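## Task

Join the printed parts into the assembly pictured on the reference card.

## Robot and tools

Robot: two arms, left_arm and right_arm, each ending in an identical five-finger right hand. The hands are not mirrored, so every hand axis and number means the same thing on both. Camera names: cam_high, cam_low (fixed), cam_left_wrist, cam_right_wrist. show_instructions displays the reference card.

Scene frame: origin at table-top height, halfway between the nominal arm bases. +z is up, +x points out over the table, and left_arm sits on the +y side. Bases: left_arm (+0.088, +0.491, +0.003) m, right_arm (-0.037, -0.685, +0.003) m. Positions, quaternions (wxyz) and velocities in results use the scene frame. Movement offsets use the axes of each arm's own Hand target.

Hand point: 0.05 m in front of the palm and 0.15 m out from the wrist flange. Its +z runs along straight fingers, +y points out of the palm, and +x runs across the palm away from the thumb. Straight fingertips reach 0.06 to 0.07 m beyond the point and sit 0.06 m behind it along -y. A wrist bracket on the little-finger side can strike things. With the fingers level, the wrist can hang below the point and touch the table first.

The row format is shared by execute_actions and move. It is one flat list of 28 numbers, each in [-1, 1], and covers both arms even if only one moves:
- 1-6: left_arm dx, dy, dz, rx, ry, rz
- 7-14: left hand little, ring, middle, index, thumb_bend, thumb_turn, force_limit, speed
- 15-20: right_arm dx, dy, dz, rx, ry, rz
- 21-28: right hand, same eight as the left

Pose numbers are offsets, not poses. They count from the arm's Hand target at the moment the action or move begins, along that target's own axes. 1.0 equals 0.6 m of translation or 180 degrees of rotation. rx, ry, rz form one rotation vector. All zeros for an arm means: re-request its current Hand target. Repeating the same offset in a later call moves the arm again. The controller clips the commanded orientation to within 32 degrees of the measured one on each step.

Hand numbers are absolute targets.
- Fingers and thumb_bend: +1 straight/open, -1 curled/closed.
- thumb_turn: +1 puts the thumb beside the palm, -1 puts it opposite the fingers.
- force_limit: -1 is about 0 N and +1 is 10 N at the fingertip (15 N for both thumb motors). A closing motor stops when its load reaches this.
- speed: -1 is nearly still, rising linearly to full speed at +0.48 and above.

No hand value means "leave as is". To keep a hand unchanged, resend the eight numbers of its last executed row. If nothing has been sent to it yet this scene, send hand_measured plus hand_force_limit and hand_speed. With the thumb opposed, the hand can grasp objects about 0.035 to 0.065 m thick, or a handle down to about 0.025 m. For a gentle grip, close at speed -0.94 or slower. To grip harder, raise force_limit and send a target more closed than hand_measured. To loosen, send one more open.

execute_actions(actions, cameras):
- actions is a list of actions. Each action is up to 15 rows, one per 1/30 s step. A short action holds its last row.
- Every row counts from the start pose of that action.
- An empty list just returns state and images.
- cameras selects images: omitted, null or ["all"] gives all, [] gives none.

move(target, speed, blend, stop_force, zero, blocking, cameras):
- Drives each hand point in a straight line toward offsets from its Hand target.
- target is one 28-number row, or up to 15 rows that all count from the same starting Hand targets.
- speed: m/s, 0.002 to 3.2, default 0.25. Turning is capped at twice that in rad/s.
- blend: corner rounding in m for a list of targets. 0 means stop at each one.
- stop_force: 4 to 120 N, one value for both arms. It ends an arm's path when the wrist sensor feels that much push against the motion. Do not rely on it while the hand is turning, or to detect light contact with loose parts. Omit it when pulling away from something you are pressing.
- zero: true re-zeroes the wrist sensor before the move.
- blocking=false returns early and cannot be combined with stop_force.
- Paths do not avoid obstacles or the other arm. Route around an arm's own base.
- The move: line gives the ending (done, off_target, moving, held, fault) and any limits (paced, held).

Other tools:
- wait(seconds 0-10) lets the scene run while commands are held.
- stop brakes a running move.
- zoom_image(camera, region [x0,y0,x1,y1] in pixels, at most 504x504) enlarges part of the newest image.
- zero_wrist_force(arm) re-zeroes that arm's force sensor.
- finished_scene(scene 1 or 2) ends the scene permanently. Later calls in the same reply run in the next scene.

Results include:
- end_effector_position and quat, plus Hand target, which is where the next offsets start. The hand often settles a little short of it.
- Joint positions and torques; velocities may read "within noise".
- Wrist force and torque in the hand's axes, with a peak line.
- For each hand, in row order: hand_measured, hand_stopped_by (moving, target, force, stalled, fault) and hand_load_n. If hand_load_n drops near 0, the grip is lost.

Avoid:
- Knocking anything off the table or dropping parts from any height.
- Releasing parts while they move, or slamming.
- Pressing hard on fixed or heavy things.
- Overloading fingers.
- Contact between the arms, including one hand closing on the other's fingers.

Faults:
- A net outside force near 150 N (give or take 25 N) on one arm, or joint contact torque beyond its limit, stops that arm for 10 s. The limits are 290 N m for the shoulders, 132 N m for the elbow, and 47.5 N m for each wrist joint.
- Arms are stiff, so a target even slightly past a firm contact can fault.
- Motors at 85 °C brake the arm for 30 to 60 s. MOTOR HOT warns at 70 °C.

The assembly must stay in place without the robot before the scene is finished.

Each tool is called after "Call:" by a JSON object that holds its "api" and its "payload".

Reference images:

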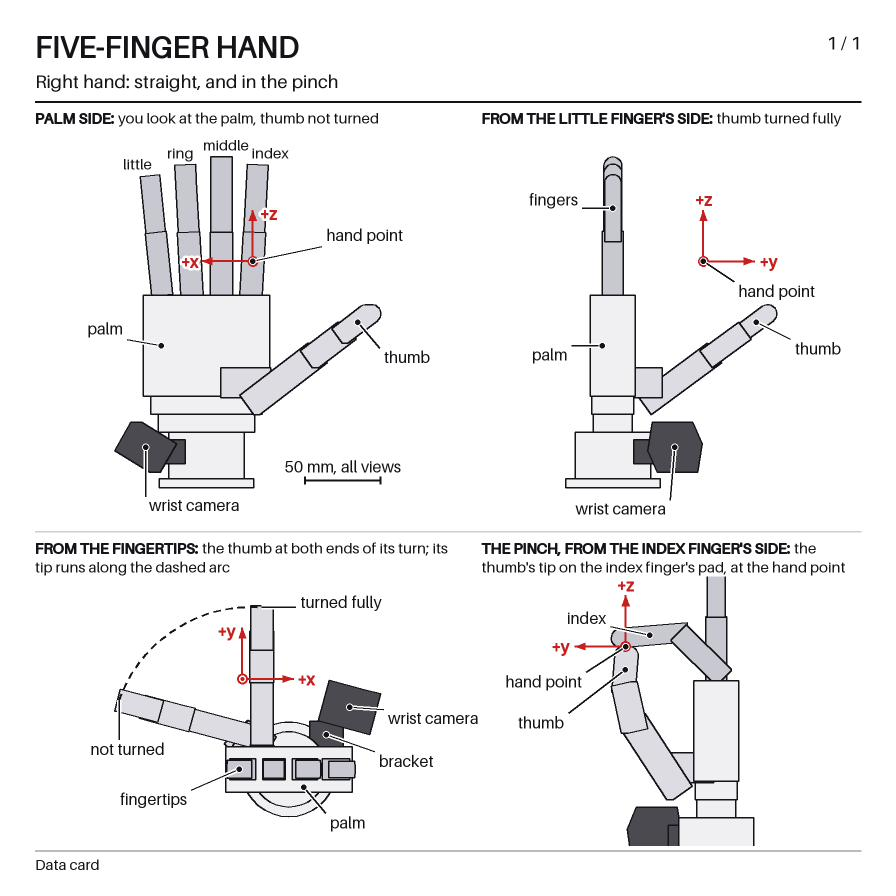

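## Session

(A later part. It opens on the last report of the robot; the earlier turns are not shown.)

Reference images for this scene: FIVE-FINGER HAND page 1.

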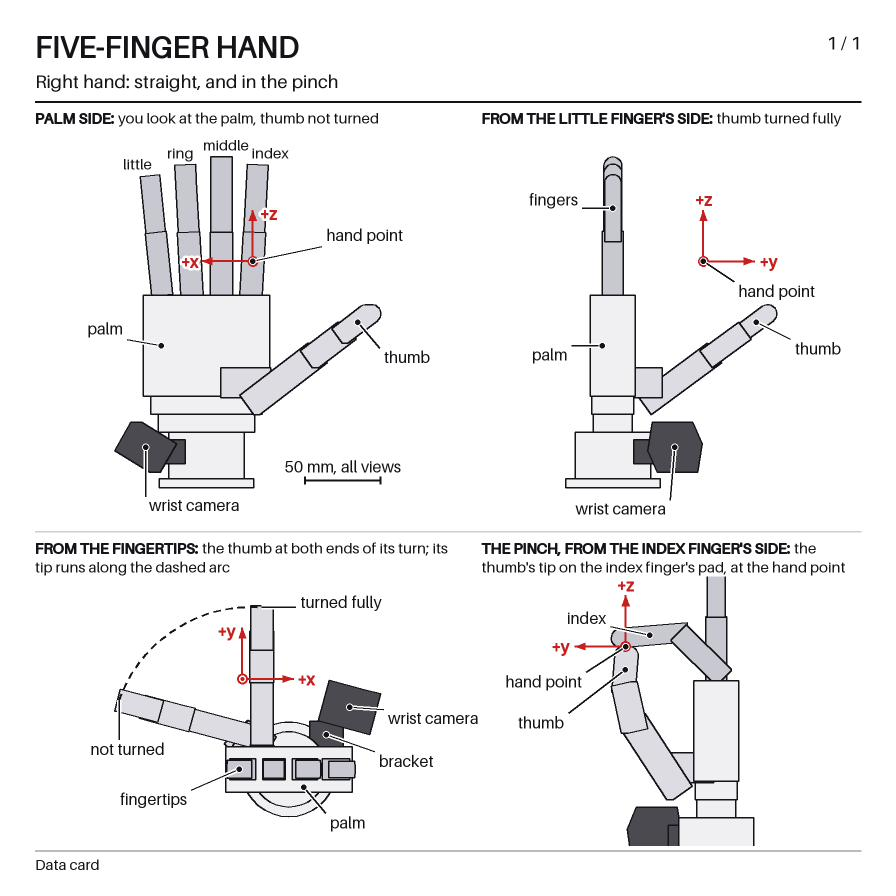

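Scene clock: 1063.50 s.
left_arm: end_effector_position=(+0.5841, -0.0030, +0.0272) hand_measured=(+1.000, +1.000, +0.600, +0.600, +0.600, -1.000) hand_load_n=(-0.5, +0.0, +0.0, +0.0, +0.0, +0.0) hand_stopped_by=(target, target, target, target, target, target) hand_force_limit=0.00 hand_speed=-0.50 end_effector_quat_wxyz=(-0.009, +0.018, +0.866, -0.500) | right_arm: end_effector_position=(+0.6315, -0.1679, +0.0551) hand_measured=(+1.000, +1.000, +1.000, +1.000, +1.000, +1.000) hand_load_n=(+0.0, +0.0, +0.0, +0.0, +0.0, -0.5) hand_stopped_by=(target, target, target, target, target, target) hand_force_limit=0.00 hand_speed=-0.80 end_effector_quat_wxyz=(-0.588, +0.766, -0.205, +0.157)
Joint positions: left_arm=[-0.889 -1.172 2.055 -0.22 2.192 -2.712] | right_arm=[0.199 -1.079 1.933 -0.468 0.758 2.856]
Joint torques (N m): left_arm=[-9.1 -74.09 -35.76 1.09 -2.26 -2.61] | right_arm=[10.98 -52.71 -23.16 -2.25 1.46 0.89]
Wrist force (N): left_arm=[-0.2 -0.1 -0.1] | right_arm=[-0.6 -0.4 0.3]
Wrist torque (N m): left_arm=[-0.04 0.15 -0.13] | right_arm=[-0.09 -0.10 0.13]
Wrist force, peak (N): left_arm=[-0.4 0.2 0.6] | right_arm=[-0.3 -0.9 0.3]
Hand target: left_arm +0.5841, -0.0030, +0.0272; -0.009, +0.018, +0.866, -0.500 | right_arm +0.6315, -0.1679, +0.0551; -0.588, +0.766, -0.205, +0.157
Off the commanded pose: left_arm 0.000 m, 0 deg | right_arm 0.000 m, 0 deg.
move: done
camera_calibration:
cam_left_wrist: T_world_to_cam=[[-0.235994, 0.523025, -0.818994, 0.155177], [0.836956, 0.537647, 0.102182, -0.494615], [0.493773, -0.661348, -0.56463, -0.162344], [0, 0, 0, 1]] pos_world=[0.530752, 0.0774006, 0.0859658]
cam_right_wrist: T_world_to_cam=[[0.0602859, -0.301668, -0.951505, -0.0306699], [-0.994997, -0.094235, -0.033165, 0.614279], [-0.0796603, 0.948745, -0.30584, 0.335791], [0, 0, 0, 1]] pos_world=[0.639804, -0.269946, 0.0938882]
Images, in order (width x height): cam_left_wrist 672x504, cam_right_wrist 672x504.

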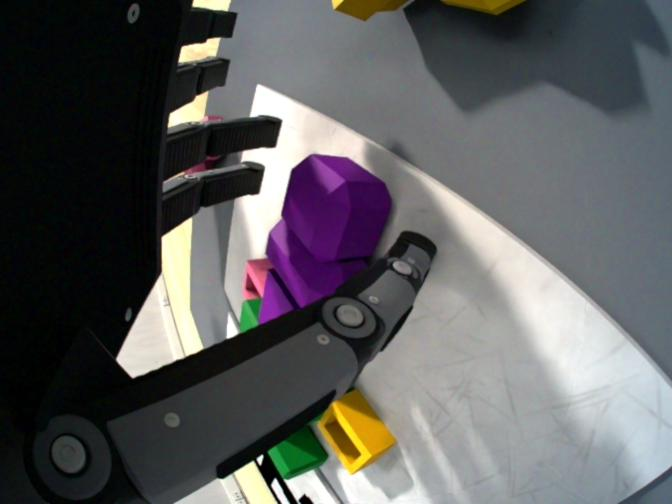

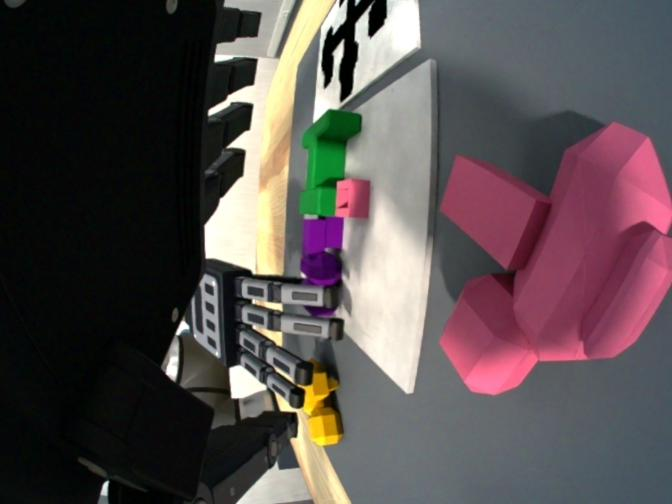

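Call:
{"api": "move", "payload": {"target": [[0, -0.1443, -0.0833, 0, 0, 0, 1, 1, 0.6, 0.6, 0.6, -1, 0, -0.5, 0.2255, -0.272, -0.241, 0, 0, 0, 1, 1, 1, 1, 1, 1, 0, -0.8], [0.227, -0.1395, -0.0352, 0, -0.1923, -0.111, 1, 1, 0.6, 0.6, 0.6, -1, 0, -0.5, 0.2255, -0.272, -0.241, 0, 0, 0, 1, 1, 1, 1, 1, 1, 0, -0.8]], "speed": [0.12, 0.25], "cameras": ["cam_left_wrist", "cam_high", "cam_low"]}}

Call:
{"api": "zoom_image", "payload": {"camera": "cam_left_wrist", "region": [280, 100, 530, 350]}}

Scene clock: 1099.03 s.
left_arm: end_effector_position=(+0.4469, -0.0212, +0.1098) hand_measured=(+1.000, +1.000, +0.600, +0.600, +0.600, -1.000) hand_load_n=(+0.0, -0.5, +0.0, +0.0, +0.0, +0.0) hand_stopped_by=(target, target, target, target, target, target) hand_force_limit=0.00 hand_speed=-0.50 end_effector_quat_wxyz=(+0.163, -0.279, +0.819, -0.473) | right_arm: end_effector_position=(+0.7000, -0.3201, +0.2500) hand_measured=(+1.000, +1.000, +1.000, +1.000, +1.000, +1.000) hand_load_n=(+0.0, +0.0, -0.5, +0.0, +0.0, +0.0) hand_stopped_by=(target, target, target, target, target, target) hand_force_limit=0.00 hand_speed=-0.80 end_effector_quat_wxyz=(-0.588, +0.766, -0.205, +0.157)
Joint positions: left_arm=[-1.492 -1.489 2.266 -0.179 1.089 -3.444] | right_arm=[-0.052 -1.241 1.759 0.015 0.533 2.671]
Joint torques (N m): left_arm=[-14.64 -53.39 -42.1 -0.99 -4.13 -3.32] | right_arm=[11.42 -50.28 -37.89 2.55 3.27 2.53]
Wrist force (N): left_arm=[-0.1 0.0 0.2] | right_arm=[-0.2 0.0 -0.3]
Wrist torque (N m): left_arm=[-0.05 0.15 -0.24] | right_arm=[-0.09 -0.16 0.15]
Wrist force, peak (N): left_arm=[-1.6 0.0 -0.3] | right_arm=[-1.2 0.9 1.2]
Hand target: left_arm +0.4469, -0.0212, +0.1098; +0.163, -0.279, +0.819, -0.473 | right_arm +0.7000, -0.3201, +0.2500; -0.588, +0.766, -0.205, +0.157
Off the commanded pose: left_arm 0.000 m, 0 deg | right_arm 0.000 m, 0 deg.
move: done
camera_calibration:
cam_left_wrist: T_world_to_cam=[[-0.516045, 0.248128, -0.819836, 0.319344], [0.296215, 0.949766, 0.101001, -0.127843], [0.803713, -0.190726, -0.563621, -0.188704], [0, 0, 0, 1]] pos_world=[0.354329, 0.0061913, 0.168365]
Images, in order (width x height): cam_high 896x504, cam_low 896x504, cam_left_wrist 672x504.

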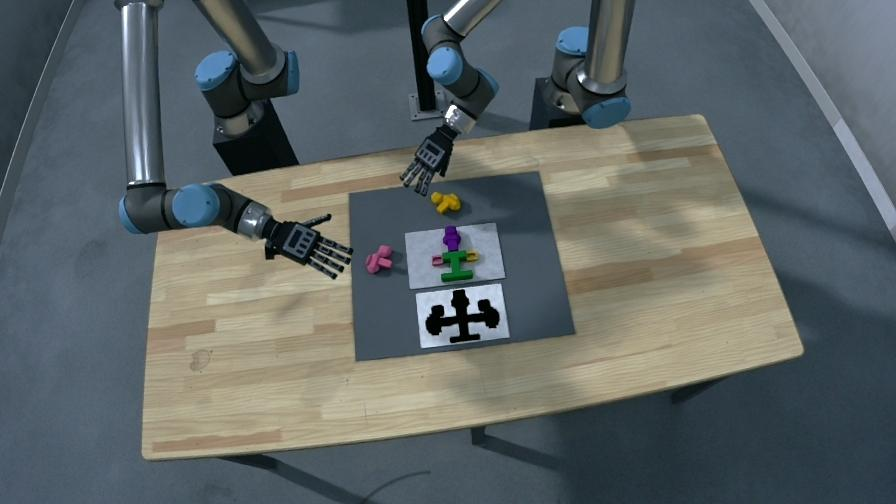

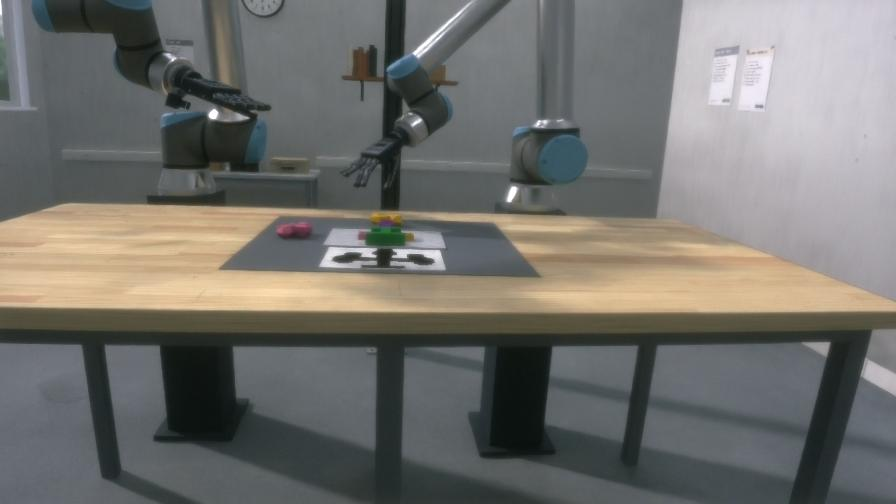

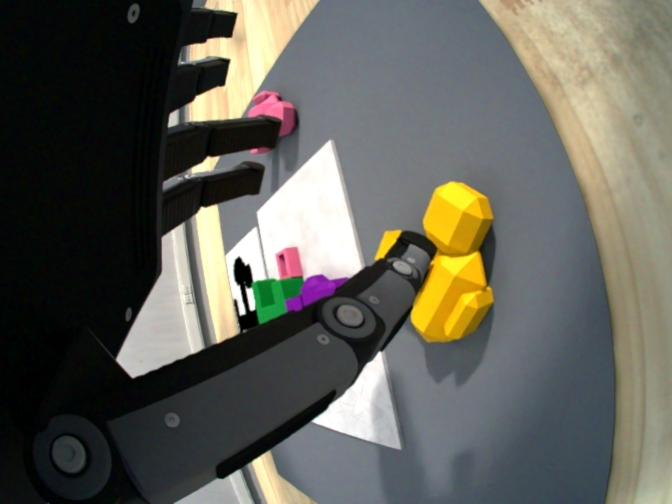

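Scaled by 2.016 from the camera's 672x504 image, which has a finer 960x720 frame.

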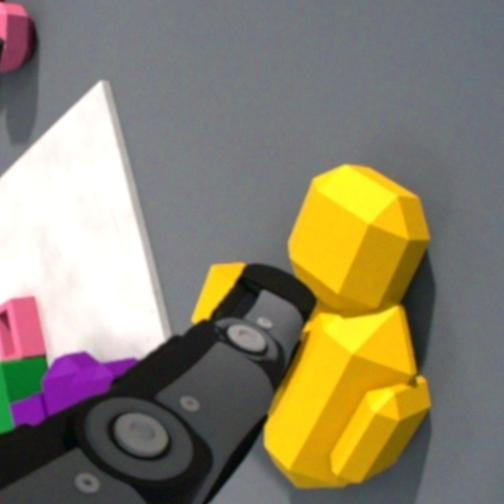

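Call:
{"api": "move", "payload": {"target": [[-0.0132, 0.0642, 0.0266, 0, 0, 0, 1, 1, 0.6, 0.6, 0.6, -1, 0, -0.5, 0, 0, 0, 0, 0, 0, 1, 1, 1, 1, 1, 1, 0, -0.8], [-0.0132, 0.1287, 0.0632, 0, 0, 0, 1, 1, 0.6, 0.6, 0.6, -1, 0, -0.5, 0, 0, 0, 0, 0, 0, 1, 1, 1, 1, 1, 1, 0, -0.8]], "speed": 0.06, "stop_force": 10, "cameras": ["cam_left_wrist"]}}

Call:
{"api": "zoom_image", "payload": {"camera": "cam_left_wrist", "region": [200, 100, 450, 350]}}

Scene clock: 1118.67 s.
left_arm: end_effector_position=(+0.4499, -0.0118, +0.0240) hand_measured=(+1.000, +1.000, +0.600, +0.600, +0.600, -1.000) hand_load_n=(+0.0, +0.0, +0.0, +0.0, +0.0, +0.0) hand_stopped_by=(target, target, target, target, target, target) hand_force_limit=0.00 hand_speed=-0.50 end_effector_quat_wxyz=(+0.163, -0.279, +0.819, -0.473) | right_arm: end_effector_position=(+0.7000, -0.3201, +0.2500) hand_measured=(+1.000, +1.000, +1.000, +1.000, +1.000, +1.000) hand_load_n=(+0.0, +0.0, +0.0, +0.0, +0.0, -0.5) hand_stopped_by=(target, target, target, target, target, target) hand_force_limit=0.00 hand_speed=-0.80 end_effector_quat_wxyz=(-0.588, +0.766, -0.205, +0.157)
Joint positions: left_arm=[-1.482 -1.356 2.334 -0.383 1.097 -3.438] | right_arm=[-0.052 -1.241 1.759 0.015 0.533 2.671]
Joint torques (N m): left_arm=[0.23 -59.61 -35.77 -0.71 -3.09 2.42] | right_arm=[12.38 -51.23 -37.59 1.81 3.47 2.13]
Wrist force (N): left_arm=[-0.3 0.1 0.4] | right_arm=[-0.2 -0.3 -0.5]
Wrist torque (N m): left_arm=[-0.05 0.12 -0.26] | right_arm=[-0.13 -0.15 0.14]
Wrist force, peak (N): left_arm=[0.5 -1.0 0.4] | right_arm=[-0.4 -0.4 -0.7]
Hand target: left_arm +0.4499, -0.0118, +0.0240; +0.163, -0.279, +0.819, -0.473 | right_arm +0.7000, -0.3201, +0.2500; -0.588, +0.766, -0.205, +0.157
Off the commanded pose: left_arm 0.000 m, 0 deg | right_arm 0.000 m, 0 deg.
move: done
camera_calibration:
cam_left_wrist: T_world_to_cam=[[-0.516112, 0.247985, -0.819837, 0.248275], [0.296055, 0.949824, 0.100928, -0.128912], [0.803729, -0.190627, -0.563632, -0.23755], [0, 0, 0, 1]] pos_world=[0.357228, 0.0155915, 0.0826645]
Images, in order (width x height): cam_left_wrist 672x504.

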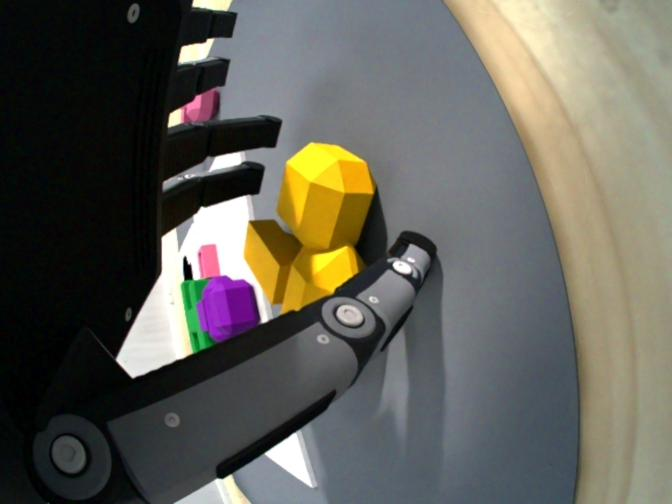

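Scaled by 2.016 from the camera's 672x504 image, which has a finer 960x720 frame.

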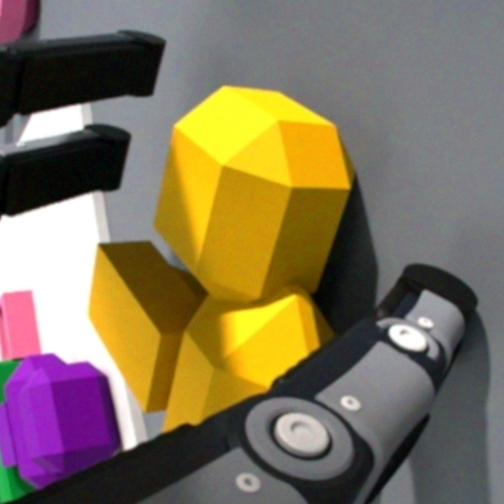

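Call:
{"api": "move", "payload": {"target": [0, 0, 0, 0, 0, 0, 1, 1, -0.5, -0.5, -0.3, -1, 0, -0.93, 0, 0, 0, 0, 0, 0, 1, 1, 1, 1, 1, 1, 0, -0.8], "cameras": ["cam_left_wrist"]}}

Call:
{"api": "zoom_image", "payload": {"camera": "cam_left_wrist", "region": [200, 100, 450, 350]}}

Scene clock: 1124.20 s.
left_arm: end_effector_position=(+0.4499, -0.0118, +0.0240) hand_measured=(+1.000, +1.000, +0.118, +0.110, +0.350, -1.000) hand_load_n=(+0.0, +0.0, +6.0, +6.0, +7.0, -0.5) hand_stopped_by=(target, target, force, force, force, target) hand_force_limit=0.00 hand_speed=-0.93 end_effector_quat_wxyz=(+0.163, -0.279, +0.819, -0.473) | right_arm: end_effector_position=(+0.7000, -0.3201, +0.2500) hand_measured=(+1.000, +1.000, +1.000, +1.000, +1.000, +1.000) hand_load_n=(+0.0, +0.0, +0.0, +0.0, +0.0, -0.5) hand_stopped_by=(target, target, target, target, target, target) hand_force_limit=0.00 hand_speed=-0.80 end_effector_quat_wxyz=(-0.588, +0.766, -0.205, +0.157)
Joint positions: left_arm=[-1.482 -1.356 2.334 -0.383 1.097 -3.438] | right_arm=[-0.052 -1.241 1.759 0.015 0.533 2.671]
Joint torques (N m): left_arm=[6.14 -57.31 -33.77 -2.28 -3.04 2.43] | right_arm=[12.07 -47.79 -37.83 1.39 3.2 2.04]
Wrist force (N): left_arm=[-0.6 -1.5 -0.6] | right_arm=[0.0 0.0 -0.2]
Wrist torque (N m): left_arm=[-0.01 0.15 -0.27] | right_arm=[-0.10 -0.19 0.16]
Wrist force, peak (N): left_arm=[-0.5 -2.2 -0.5] | right_arm=[-0.3 -0.3 -0.6]
Hand target: left_arm +0.4499, -0.0118, +0.0240; +0.163, -0.279, +0.819, -0.473 | right_arm +0.7000, -0.3201, +0.2500; -0.588, +0.766, -0.205, +0.157
Off the commanded pose: left_arm 0.000 m, 0 deg | right_arm 0.000 m, 0 deg.
move: done
camera_calibration:
cam_left_wrist: T_world_to_cam=[[-0.516152, 0.247857, -0.81985, 0.248343], [0.295984, 0.949857, 0.100819, -0.128907], [0.803729, -0.190624, -0.563633, -0.237631], [0, 0, 0, 1]] pos_world=[0.357328, 0.0155916, 0.0826643]
Images, in order (width x height): cam_left_wrist 672x504.

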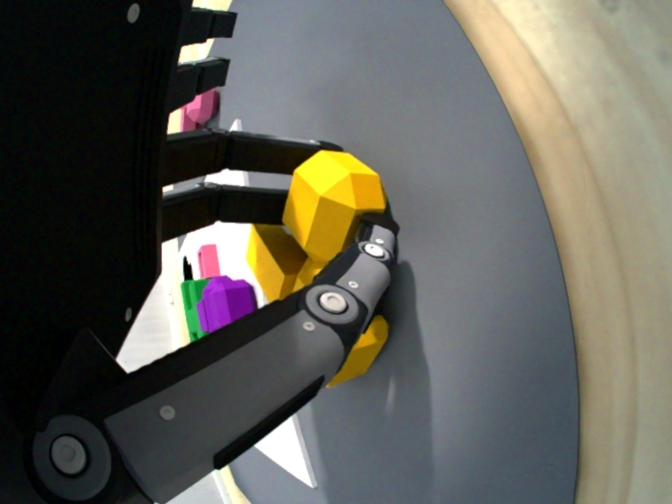

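Scaled by 2.016 from the camera's 672x504 image, which has a finer 960x720 frame.

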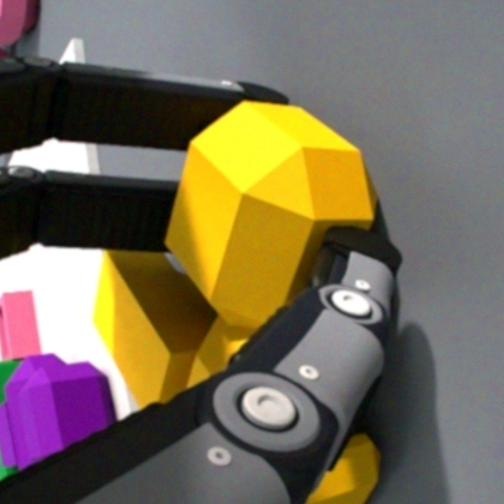

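Call:
{"api": "move", "payload": {"target": [0, -0.1155, -0.0667, 0, 0, 0, 1, 1, -0.5, -0.5, -0.3, -1, 0, -0.93, 0, 0, 0, 0, 0, 0, 1, 1, 1, 1, 1, 1, 0, -0.8], "speed": 0.08, "cameras": ["cam_left_wrist", "cam_low"]}}

Call:
{"api": "zoom_image", "payload": {"camera": "cam_left_wrist", "region": [200, 100, 450, 350]}}

Scene clock: 1131.23 s.
left_arm: end_effector_position=(+0.4497, -0.0120, +0.1041) hand_measured=(+1.000, +1.000, +0.118, +0.110, +0.350, -1.000) hand_load_n=(+0.0, +0.0, +6.0, +5.0, +7.5, -0.5) hand_stopped_by=(target, target, force, force, force, target) hand_force_limit=0.00 hand_speed=-0.93 end_effector_quat_wxyz=(+0.163, -0.279, +0.819, -0.474) | right_arm: end_effector_position=(+0.7000, -0.3201, +0.2500) hand_measured=(+1.000, +1.000, +1.000, +1.000, +1.000, +1.000) hand_load_n=(+0.0, +0.0, +0.0, +0.0, +0.0, -0.5) hand_stopped_by=(target, target, target, target, target, target) hand_force_limit=0.00 hand_speed=-0.80 end_effector_quat_wxyz=(-0.588, +0.766, -0.205, +0.157)
Joint positions: left_arm=[-1.483 -1.493 2.283 -0.196 1.097 -3.438] | right_arm=[-0.052 -1.241 1.759 0.015 0.533 2.671]
Joint torques (N m): left_arm=[-11.62 -39.1 -18.02 0 -3.4 -2.98] | right_arm=[13.76 -49.61 -37.86 1.15 3.2 1.86]
Wrist force (N): left_arm=[-0.2 0.3 0.3] | right_arm=[-0.1 0.0 -0.2]
Wrist torque (N m): left_arm=[-0.01 0.14 -0.22] | right_arm=[-0.11 -0.18 0.15]
Wrist force, peak (N): left_arm=[-0.9 -2.1 -0.9] | right_arm=[-0.5 -0.5 -0.2]
Hand target: left_arm +0.4496, -0.0118, +0.1040; +0.163, -0.279, +0.819, -0.473 | right_arm +0.7000, -0.3201, +0.2500; -0.588, +0.766, -0.205, +0.157
Off the commanded pose: left_arm 0.000 m, 0 deg | right_arm 0.000 m, 0 deg.
move: done
camera_calibration:
cam_left_wrist: T_world_to_cam=[[-0.516096, 0.247675, -0.81994, 0.313881], [0.29604, 0.949865, 0.100583, -0.136781], [0.803744, -0.190825, -0.563543, -0.192279], [0, 0, 0, 1]] pos_world=[0.357028, 0.0154912, 0.162764]
Images, in order (width x height): cam_low 896x504, cam_left_wrist 672x504.

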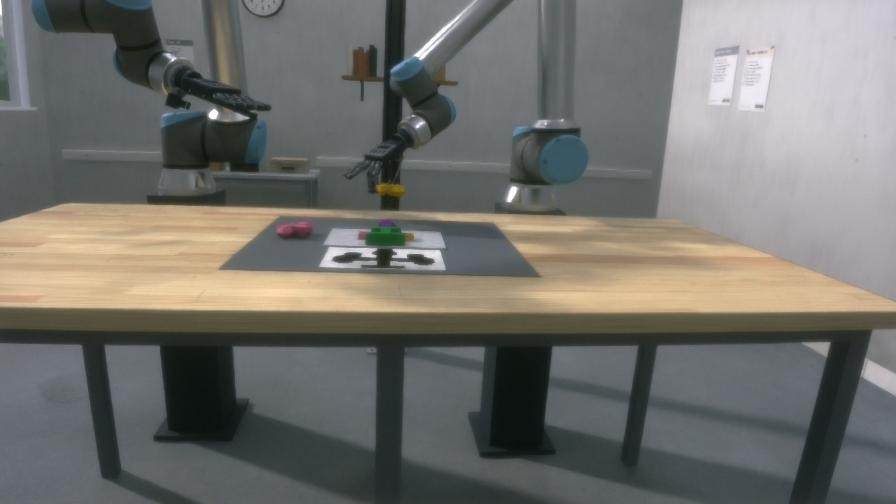

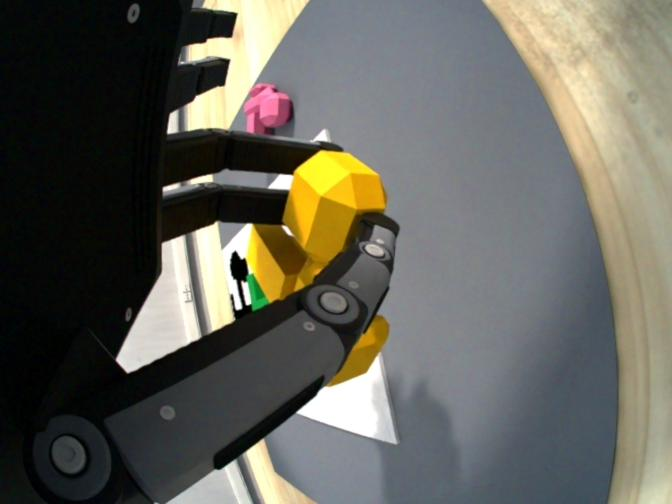

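Scaled by 2.016 from the camera's 672x504 image, which has a finer 960x720 frame.

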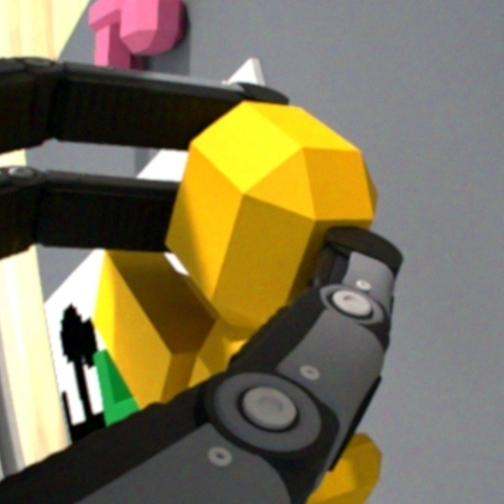

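Call:
{"api": "move", "payload": {"target": [[-0.3135, -0.0252, 0.0748, 0, 0.1824, 0.1053, 1, 1, -0.5, -0.5, -0.3, -1, 0, -0.93, 0, 0, 0, -0.5074, 0.2631, 0.238, 1, 1, 1, 1, 1, 1, 0, -0.8], [-0.3135, -0.0252, 0.0748, 0, 0.1824, 0.1053, 1, 1, -0.5, -0.5, -0.3, -1, 0, -0.93, -0.232, 0.0753, 0.3498, -0.5074, 0.2631, 0.238, 1, 1, 1, 1, 1, 1, 0, -0.8]], "speed": [0.2, 0.2], "cameras": ["cam_left_wrist", "cam_right_wrist"]}}

Call:
{"api": "zoom_image", "payload": {"camera": "cam_right_wrist", "region": [250, 200, 470, 420]}}

Scene clock: 1176.17 s.
left_arm: end_effector_position=(+0.6269, +0.0666, +0.0952) hand_measured=(+1.000, +1.000, +0.118, +0.110, +0.350, -1.000) hand_load_n=(+0.0, +0.0, +5.5, +5.5, +8.0, -0.5) hand_stopped_by=(target, target, force, force, force, target) hand_force_limit=0.00 hand_speed=-0.93 end_effector_quat_wxyz=(+0.000, +0.002, +0.866, -0.500) | right_arm: end_effector_position=(+0.6750, -0.0850, +0.1522) hand_measured=(+1.000, +1.000, +1.000, +1.000, +1.000, +1.000) hand_load_n=(+0.0, +0.0, +0.0, +0.0, +0.0, +0.0) hand_stopped_by=(target, target, target, target, target, target) hand_force_limit=0.00 hand_speed=-0.80 end_effector_quat_wxyz=(+0.210, +0.709, -0.672, +0.032)
Joint positions: left_arm=[-0.75 -1.253 2.015 -0.048 2.271 -2.63] | right_arm=[0.508 -0.26 0.254 1.965 1.754 3.63]
Joint torques (N m): left_arm=[-12.62 -74.78 -18.86 -1.89 2.13 2.48] | right_arm=[0.99 -105.67 -41.54 3.48 4.29 0.1]
Wrist force (N): left_arm=[0.0 0.6 -0.2] | right_arm=[-0.2 -1.6 0.6]
Wrist torque (N m): left_arm=[0.05 0.15 -0.08] | right_arm=[-0.03 -0.16 0.44]
Wrist force, peak (N): left_arm=[-0.4 0.9 -0.6] | right_arm=[-2.0 -2.0 1.2]
Hand target: left_arm +0.6268, +0.0666, +0.0952; +0.000, +0.002, +0.866, -0.500 | right_arm +0.6750, -0.0850, +0.1522; +0.210, +0.709, -0.672, +0.032
Off the commanded pose: left_arm 0.000 m, 0 deg | right_arm 0.000 m, 0 deg.
move: done
camera_calibration:
cam_left_wrist: T_world_to_cam=[[-0.254538, 0.514161, -0.819054, 0.196808], [0.817116, 0.56734, 0.102212, -0.564279], [0.517235, -0.643245, -0.564539, -0.114972], [0, 0, 0, 1]] pos_world=[0.570644, 0.144992, 0.153966]
cam_right_wrist: T_world_to_cam=[[-0.932702, -0.207008, 0.295322, 0.572692], [-0.122156, 0.951793, 0.281367, 0.120443], [-0.339331, 0.226356, -0.913026, 0.496609], [0, 0, 0, 1]] pos_world=[0.717379, -0.108495, 0.2504]
Images, in order (width x height): cam_left_wrist 672x504, cam_right_wrist 672x504.

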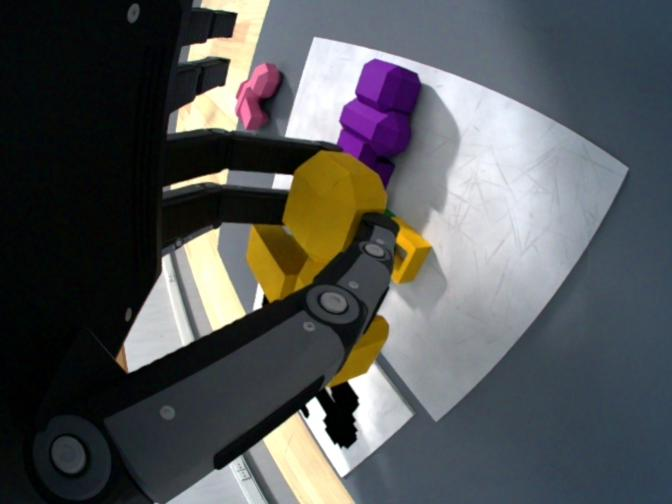

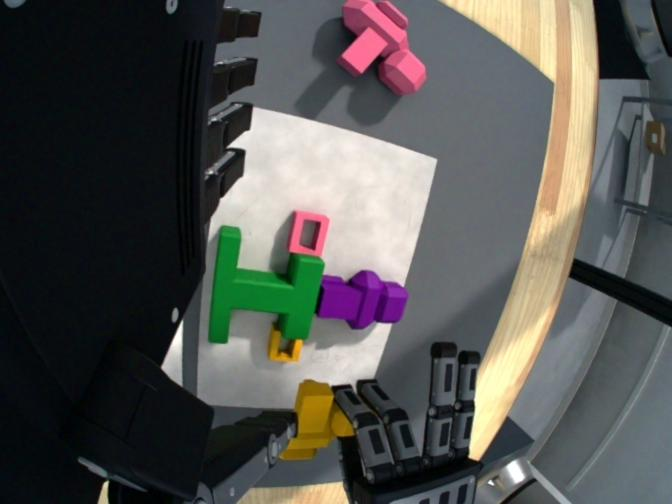

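Scaled by 2.291 from the camera's 672x504 image, which has a finer 960x720 frame.

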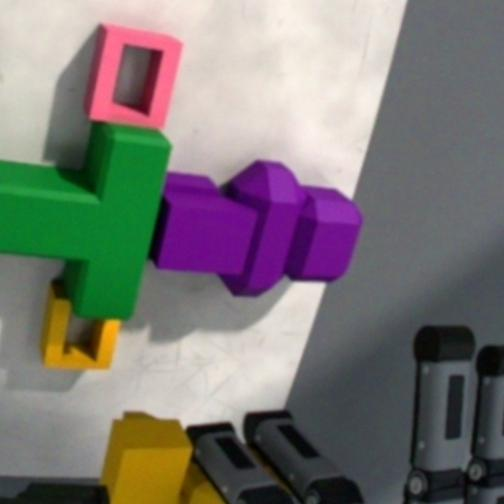

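Call:
{"api": "move", "payload": {"target": [0, 0.0743, 0.0429, 0, 0, 0, 1, 1, -0.5, -0.5, -0.3, -1, 0, -0.93, 0, 0, 0, 0, 0, 0, 1, 1, 1, 1, 1, 1, 0, -0.8], "speed": 0.08, "cameras": ["cam_right_wrist"]}}

Call:
{"api": "zoom_image", "payload": {"camera": "cam_right_wrist", "region": [250, 290, 370, 410]}}

Scene clock: 1186.37 s.
left_arm: end_effector_position=(+0.6269, +0.0667, +0.0436) hand_measured=(+1.000, +1.000, +0.118, +0.110, +0.350, -1.000) hand_load_n=(-0.5, +0.0, +6.0, +5.5, +8.0, -0.5) hand_stopped_by=(target, target, force, force, force, target) hand_force_limit=0.00 hand_speed=-0.93 end_effector_quat_wxyz=(+0.000, +0.002, +0.866, -0.500) | right_arm: end_effector_position=(+0.6750, -0.0850, +0.1522) hand_measured=(+1.000, +1.000, +1.000, +1.000, +1.000, +1.000) hand_load_n=(+0.0, +0.0, +0.0, +0.0, -0.5, +0.0) hand_stopped_by=(target, target, target, target, target, target) hand_force_limit=0.00 hand_speed=-0.80 end_effector_quat_wxyz=(+0.210, +0.709, -0.672, +0.032)
Joint positions: left_arm=[-0.75 -1.185 2.041 -0.143 2.271 -2.629] | right_arm=[0.508 -0.26 0.254 1.965 1.755 3.63]
Joint torques (N m): left_arm=[9.43 -78.25 -40.86 3.55 3.35 0.51] | right_arm=[10.52 -104.97 -42.81 5.8 4.37 1.18]
Wrist force (N): left_arm=[-0.2 0.5 -0.2] | right_arm=[0.2 -1.8 0.9]
Wrist torque (N m): left_arm=[0.05 0.15 -0.10] | right_arm=[-0.07 -0.22 0.45]
Wrist force, peak (N): left_arm=[-0.3 1.5 0.1] | right_arm=[0.2 -2.4 0.6]
Hand target: left_arm +0.6270, +0.0666, +0.0437; +0.000, +0.002, +0.866, -0.500 | right_arm +0.6750, -0.0850, +0.1522; +0.210, +0.709, -0.672, +0.032
Off the commanded pose: left_arm 0.000 m, 0 deg | right_arm 0.000 m, 0 deg.
move: done
camera_calibration:
cam_right_wrist: T_world_to_cam=[[-0.932736, -0.206969, 0.295242, 0.572741], [-0.122143, 0.9518, 0.28135, 0.120438], [-0.339243, 0.226364, -0.913058, 0.496554], [0, 0, 0, 1]] pos_world=[0.717379, -0.108495, 0.250399]
Images, in order (width x height): cam_right_wrist 672x504.

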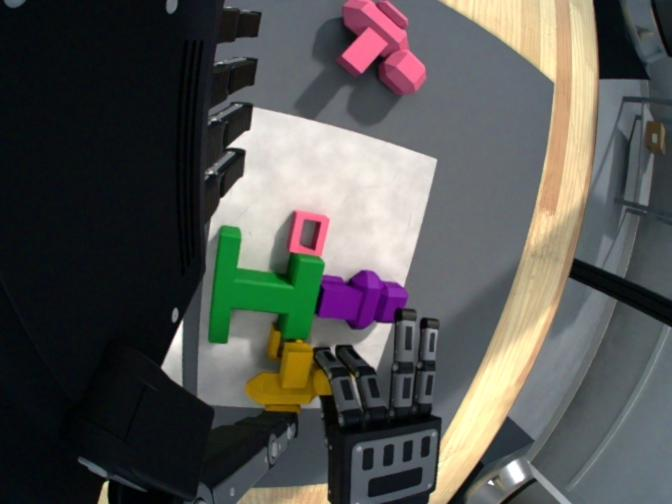

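Scaled by 4.200 from the camera's 672x504 image, which has a finer 960x720 frame.

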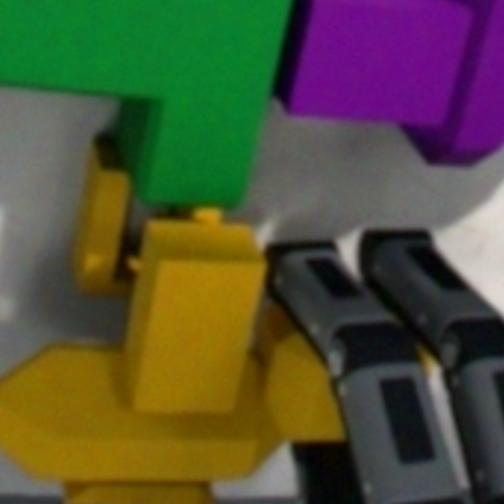

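Call:
{"api": "move", "payload": {"target": [-0.0085, 0.0003, -0.0004, 0, 0.00577, 0.00333, 1, 1, -0.5, -0.5, -0.3, -1, 0, -0.93, 0, 0, 0, 0, 0, 0, 1, 1, 1, 1, 1, 1, 0, -0.8], "speed": 0.05, "cameras": ["cam_right_wrist"]}}

Call:
{"api": "zoom_image", "payload": {"camera": "cam_right_wrist", "region": [255, 310, 335, 400]}}

Scene clock: 1214.83 s.
left_arm: end_effector_position=(+0.6322, +0.0668, +0.0437) hand_measured=(+1.000, +1.000, +0.118, +0.110, +0.350, -1.000) hand_load_n=(+0.0, +0.0, +5.5, +5.5, +8.0, -0.5) hand_stopped_by=(target, target, force, force, force, target) hand_force_limit=0.00 hand_speed=-0.93 end_effector_quat_wxyz=(-0.005, +0.011, +0.866, -0.500) | right_arm: end_effector_position=(+0.6750, -0.0850, +0.1522) hand_measured=(+1.000, +1.000, +1.000, +1.000, +1.000, +1.000) hand_load_n=(+0.0, +0.0, +0.0, +0.0, +0.0, +0.0) hand_stopped_by=(target, target, target, target, target, target) hand_force_limit=0.00 hand_speed=-0.80 end_effector_quat_wxyz=(+0.210, +0.709, -0.672, +0.032)
Joint positions: left_arm=[-0.737 -1.17 2.021 -0.118 2.297 -2.6] | right_arm=[0.508 -0.26 0.254 1.965 1.755 3.63]
Joint torques (N m): left_arm=[-12.13 -79 -15.13 -1.93 -2.89 -3.17] | right_arm=[10.55 -104.45 -41.23 5.73 4.22 1.06]
Wrist force (N): left_arm=[-0.2 0.4 -0.2] | right_arm=[0.1 -1.5 0.8]
Wrist torque (N m): left_arm=[0.02 0.16 -0.25] | right_arm=[-0.01 -0.21 0.46]
Wrist force, peak (N): left_arm=[-0.3 0.8 -0.5] | right_arm=[0.0 -2.3 0.8]
Hand target: left_arm +0.6321, +0.0669, +0.0437; -0.005, +0.011, +0.866, -0.500 | right_arm +0.6750, -0.0850, +0.1522; +0.210, +0.709, -0.672, +0.032
Off the commanded pose: left_arm 0.000 m, 0 deg | right_arm 0.000 m, 0 deg.
move: done
camera_calibration:
cam_right_wrist: T_world_to_cam=[[-0.932736, -0.206969, 0.295242, 0.572741], [-0.122143, 0.9518, 0.28135, 0.120438], [-0.339243, 0.226364, -0.913058, 0.496554], [0, 0, 0, 1]] pos_world=[0.717379, -0.108495, 0.250399]
Images, in order (width x height): cam_right_wrist 672x504.

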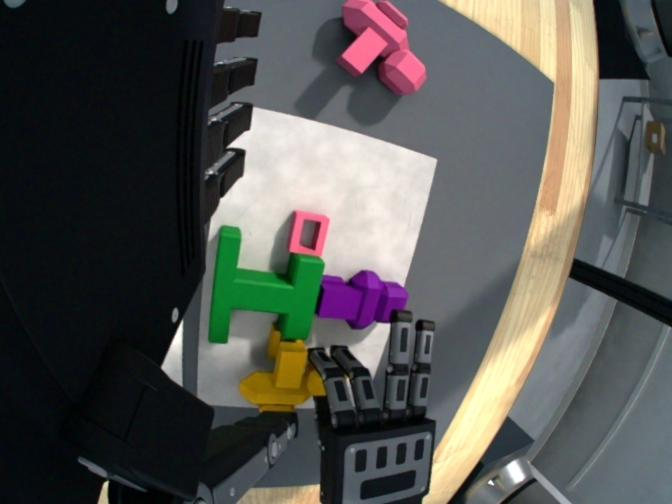

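Scaled by 5.600 from the camera's 672x504 image, which has a finer 960x720 frame.

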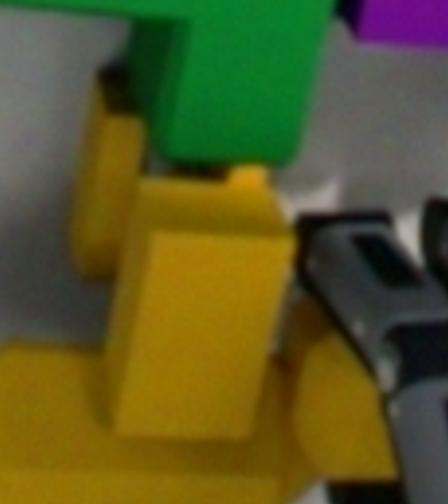

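Call:
{"api": "move", "payload": {"target": [0, 0.03175, 0.01833, 0, 0, 0, 1, 1, -0.5, -0.5, -0.3, -1, 0, -0.93, 0, 0, 0, 0, 0, 0, 1, 1, 1, 1, 1, 1, 0, -0.8], "speed": 0.02, "stop_force": 5, "cameras": ["cam_right_wrist", "cam_left_wrist"]}}

Call:
{"api": "zoom_image", "payload": {"camera": "cam_right_wrist", "region": [255, 310, 335, 400]}}

Call:
{"api": "zoom_image", "payload": {"camera": "cam_left_wrist", "region": [200, 100, 450, 350]}}

Scene clock: 1228.03 s.
left_arm: end_effector_position=(+0.6321, +0.0668, +0.0285) hand_measured=(+1.000, +1.000, +0.118, +0.110, +0.350, -1.000) hand_load_n=(+0.0, +0.0, +6.0, +5.0, +8.0, -0.5) hand_stopped_by=(target, target, force, force, force, target) hand_force_limit=0.00 hand_speed=-0.93 end_effector_quat_wxyz=(-0.005, +0.011, +0.866, -0.500) | right_arm: end_effector_position=(+0.6750, -0.0850, +0.1522) hand_measured=(+1.000, +1.000, +1.000, +1.000, +1.000, +1.000) hand_load_n=(+0.0, +0.0, +0.0, +0.0, +0.0, +0.0) hand_stopped_by=(target, target, target, target, target, target) hand_force_limit=0.00 hand_speed=-0.80 end_effector_quat_wxyz=(+0.210, +0.709, -0.672, +0.032)
Joint positions: left_arm=[-0.737 -1.149 2.027 -0.145 2.297 -2.6] | right_arm=[0.508 -0.26 0.254 1.965 1.755 3.63]
Joint torques (N m): left_arm=[-3.32 -80.02 -38.37 3.1 -0.22 0.37] | right_arm=[10.57 -105.81 -39.6 5.53 4.42 1.36]
Wrist force (N): left_arm=[-0.1 0.8 -0.7] | right_arm=[0.2 -1.9 0.4]
Wrist torque (N m): left_arm=[0.07 0.15 -0.23] | right_arm=[-0.05 -0.21 0.45]
Wrist force, peak (N): left_arm=[0.4 -7.6 -13.1] | right_arm=[0.1 -2.3 0.8]
Hand target: left_arm +0.6321, +0.0668, +0.0285; -0.005, +0.011, +0.866, -0.500 (not the last commanded pose) | right_arm +0.6750, -0.0850, +0.1522; +0.210, +0.709, -0.672, +0.032
Off the commanded pose: left_arm 0.007 m, 0 deg | right_arm 0.000 m, 0 deg.
move: contact (left_arm)
camera_calibration:
cam_left_wrist: T_world_to_cam=[[-0.243795, 0.519478, -0.818967, 0.136199], [0.828819, 0.550103, 0.102207, -0.568159], [0.50361, -0.653858, -0.564665, -0.145834], [0, 0, 0, 1]] pos_world=[0.577549, 0.146439, 0.0872658]
cam_right_wrist: T_world_to_cam=[[-0.932736, -0.206969, 0.295242, 0.572741], [-0.122143, 0.9518, 0.28135, 0.120438], [-0.339243, 0.226364, -0.913058, 0.496554], [0, 0, 0, 1]] pos_world=[0.717379, -0.108495, 0.250399]
Images, in order (width x height): cam_left_wrist 672x504, cam_right_wrist 672x504.

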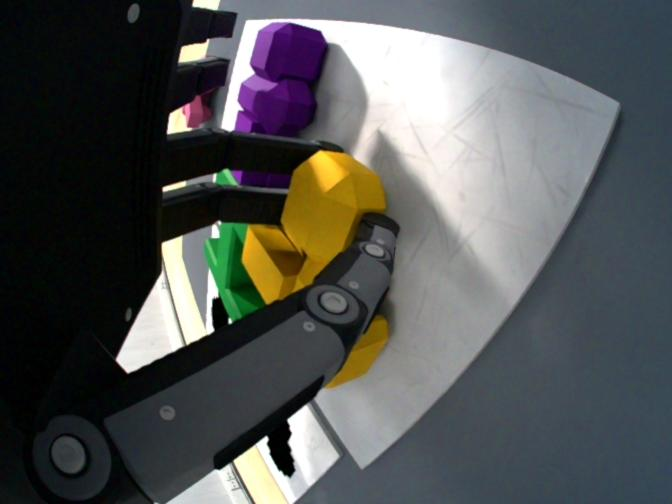

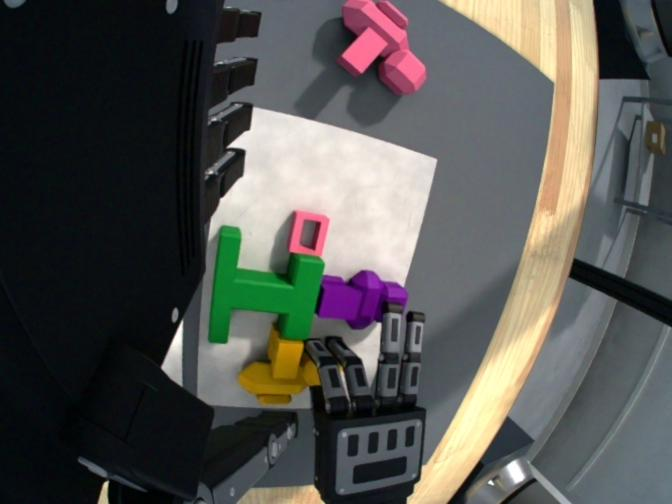

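Scaled by 5.600 from the camera's 672x504 image, which has a finer 960x720 frame.

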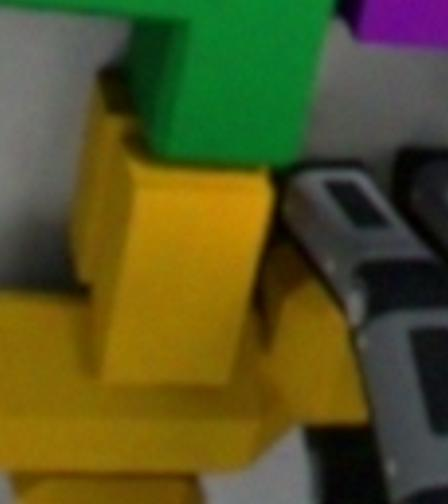

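Scaled by 2.016 from the camera's 672x504 image, which has a finer 960x720 frame.

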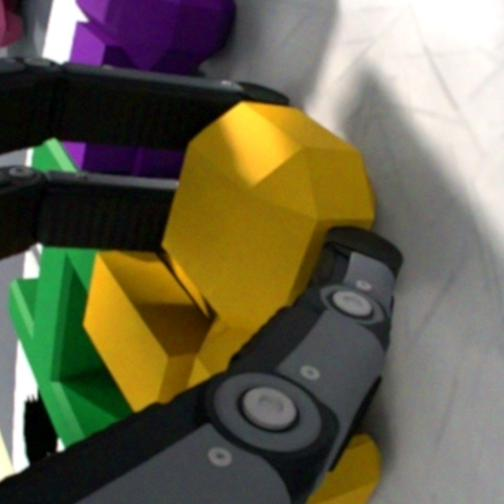

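Call:
{"api": "move", "payload": {"target": [0, 0.00866, 0.005, 0, 0, 0, 1, 1, -0.5, -0.5, -0.3, -1, 0, -0.93, 0, 0, 0, 0, 0, 0, 1, 1, 1, 1, 1, 1, 0, -0.8], "speed": 0.01, "stop_force": 6, "cameras": ["cam_right_wrist"]}}

Call:
{"api": "zoom_image", "payload": {"camera": "cam_right_wrist", "region": [255, 310, 335, 400]}}

Scene clock: 1232.27 s.
left_arm: end_effector_position=(+0.6322, +0.0668, +0.0280) hand_measured=(+1.000, +1.000, +0.118, +0.110, +0.350, -1.000) hand_load_n=(+0.0, +0.0, +6.0, +4.5, +7.5, -1.5) hand_stopped_by=(target, target, force, force, force, target) hand_force_limit=0.00 hand_speed=-0.93 end_effector_quat_wxyz=(-0.005, +0.011, +0.866, -0.500) | right_arm: end_effector_position=(+0.6750, -0.0850, +0.1522) hand_measured=(+1.000, +1.000, +1.000, +1.000, +1.000, +1.000) hand_load_n=(+0.0, +0.0, +0.0, +0.0, +0.0, +0.0) hand_stopped_by=(target, target, target, target, target, target) hand_force_limit=0.00 hand_speed=-0.80 end_effector_quat_wxyz=(+0.210, +0.709, -0.672, +0.032)
Joint positions: left_arm=[-0.737 -1.149 2.027 -0.146 2.297 -2.6] | right_arm=[0.508 -0.26 0.254 1.965 1.755 3.63]
Joint torques (N m): left_arm=[-10.1 -70.95 -36.18 3.69 -0.3 0.65] | right_arm=[9.38 -106.29 -38.1 4.72 4.19 1.26]
Wrist force (N): left_arm=[-0.3 -1.5 -3.8] | right_arm=[0.0 -2.0 0.6]
Wrist torque (N m): left_arm=[0.05 0.16 -0.27] | right_arm=[-0.08 -0.18 0.44]
Wrist force, peak (N): left_arm=[2.5 -9.1 -14.7] | right_arm=[-0.1 -2.1 1.0]
Hand target: left_arm +0.6322, +0.0668, +0.0280; -0.005, +0.011, +0.866, -0.500 (not the last commanded pose) | right_arm +0.6750, -0.0850, +0.1522; +0.210, +0.709, -0.672, +0.032
Off the commanded pose: left_arm 0.006 m, 0 deg | right_arm 0.000 m, 0 deg.
move: contact (left_arm)
camera_calibration:
cam_right_wrist: T_world_to_cam=[[-0.932736, -0.206969, 0.295242, 0.572741], [-0.122143, 0.9518, 0.28135, 0.120438], [-0.339243, 0.226364, -0.913058, 0.496554], [0, 0, 0, 1]] pos_world=[0.717379, -0.108495, 0.250399]
Images, in order (width x height): cam_right_wrist 672x504.

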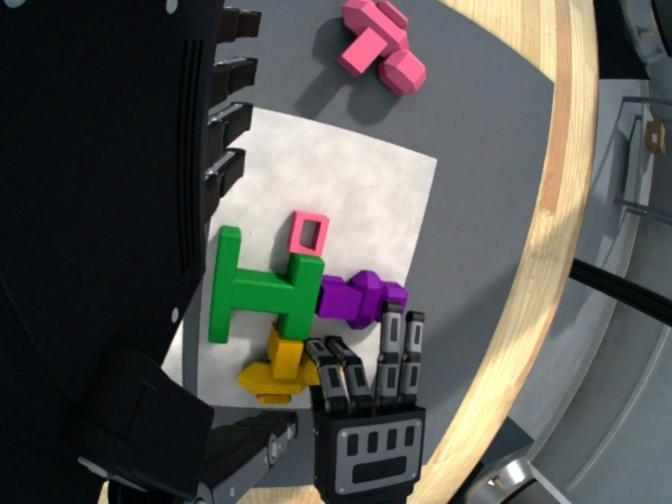

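Scaled by 5.600 from the camera's 672x504 image, which has a finer 960x720 frame.

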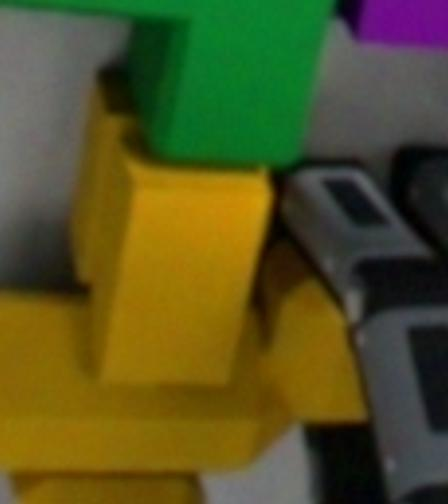

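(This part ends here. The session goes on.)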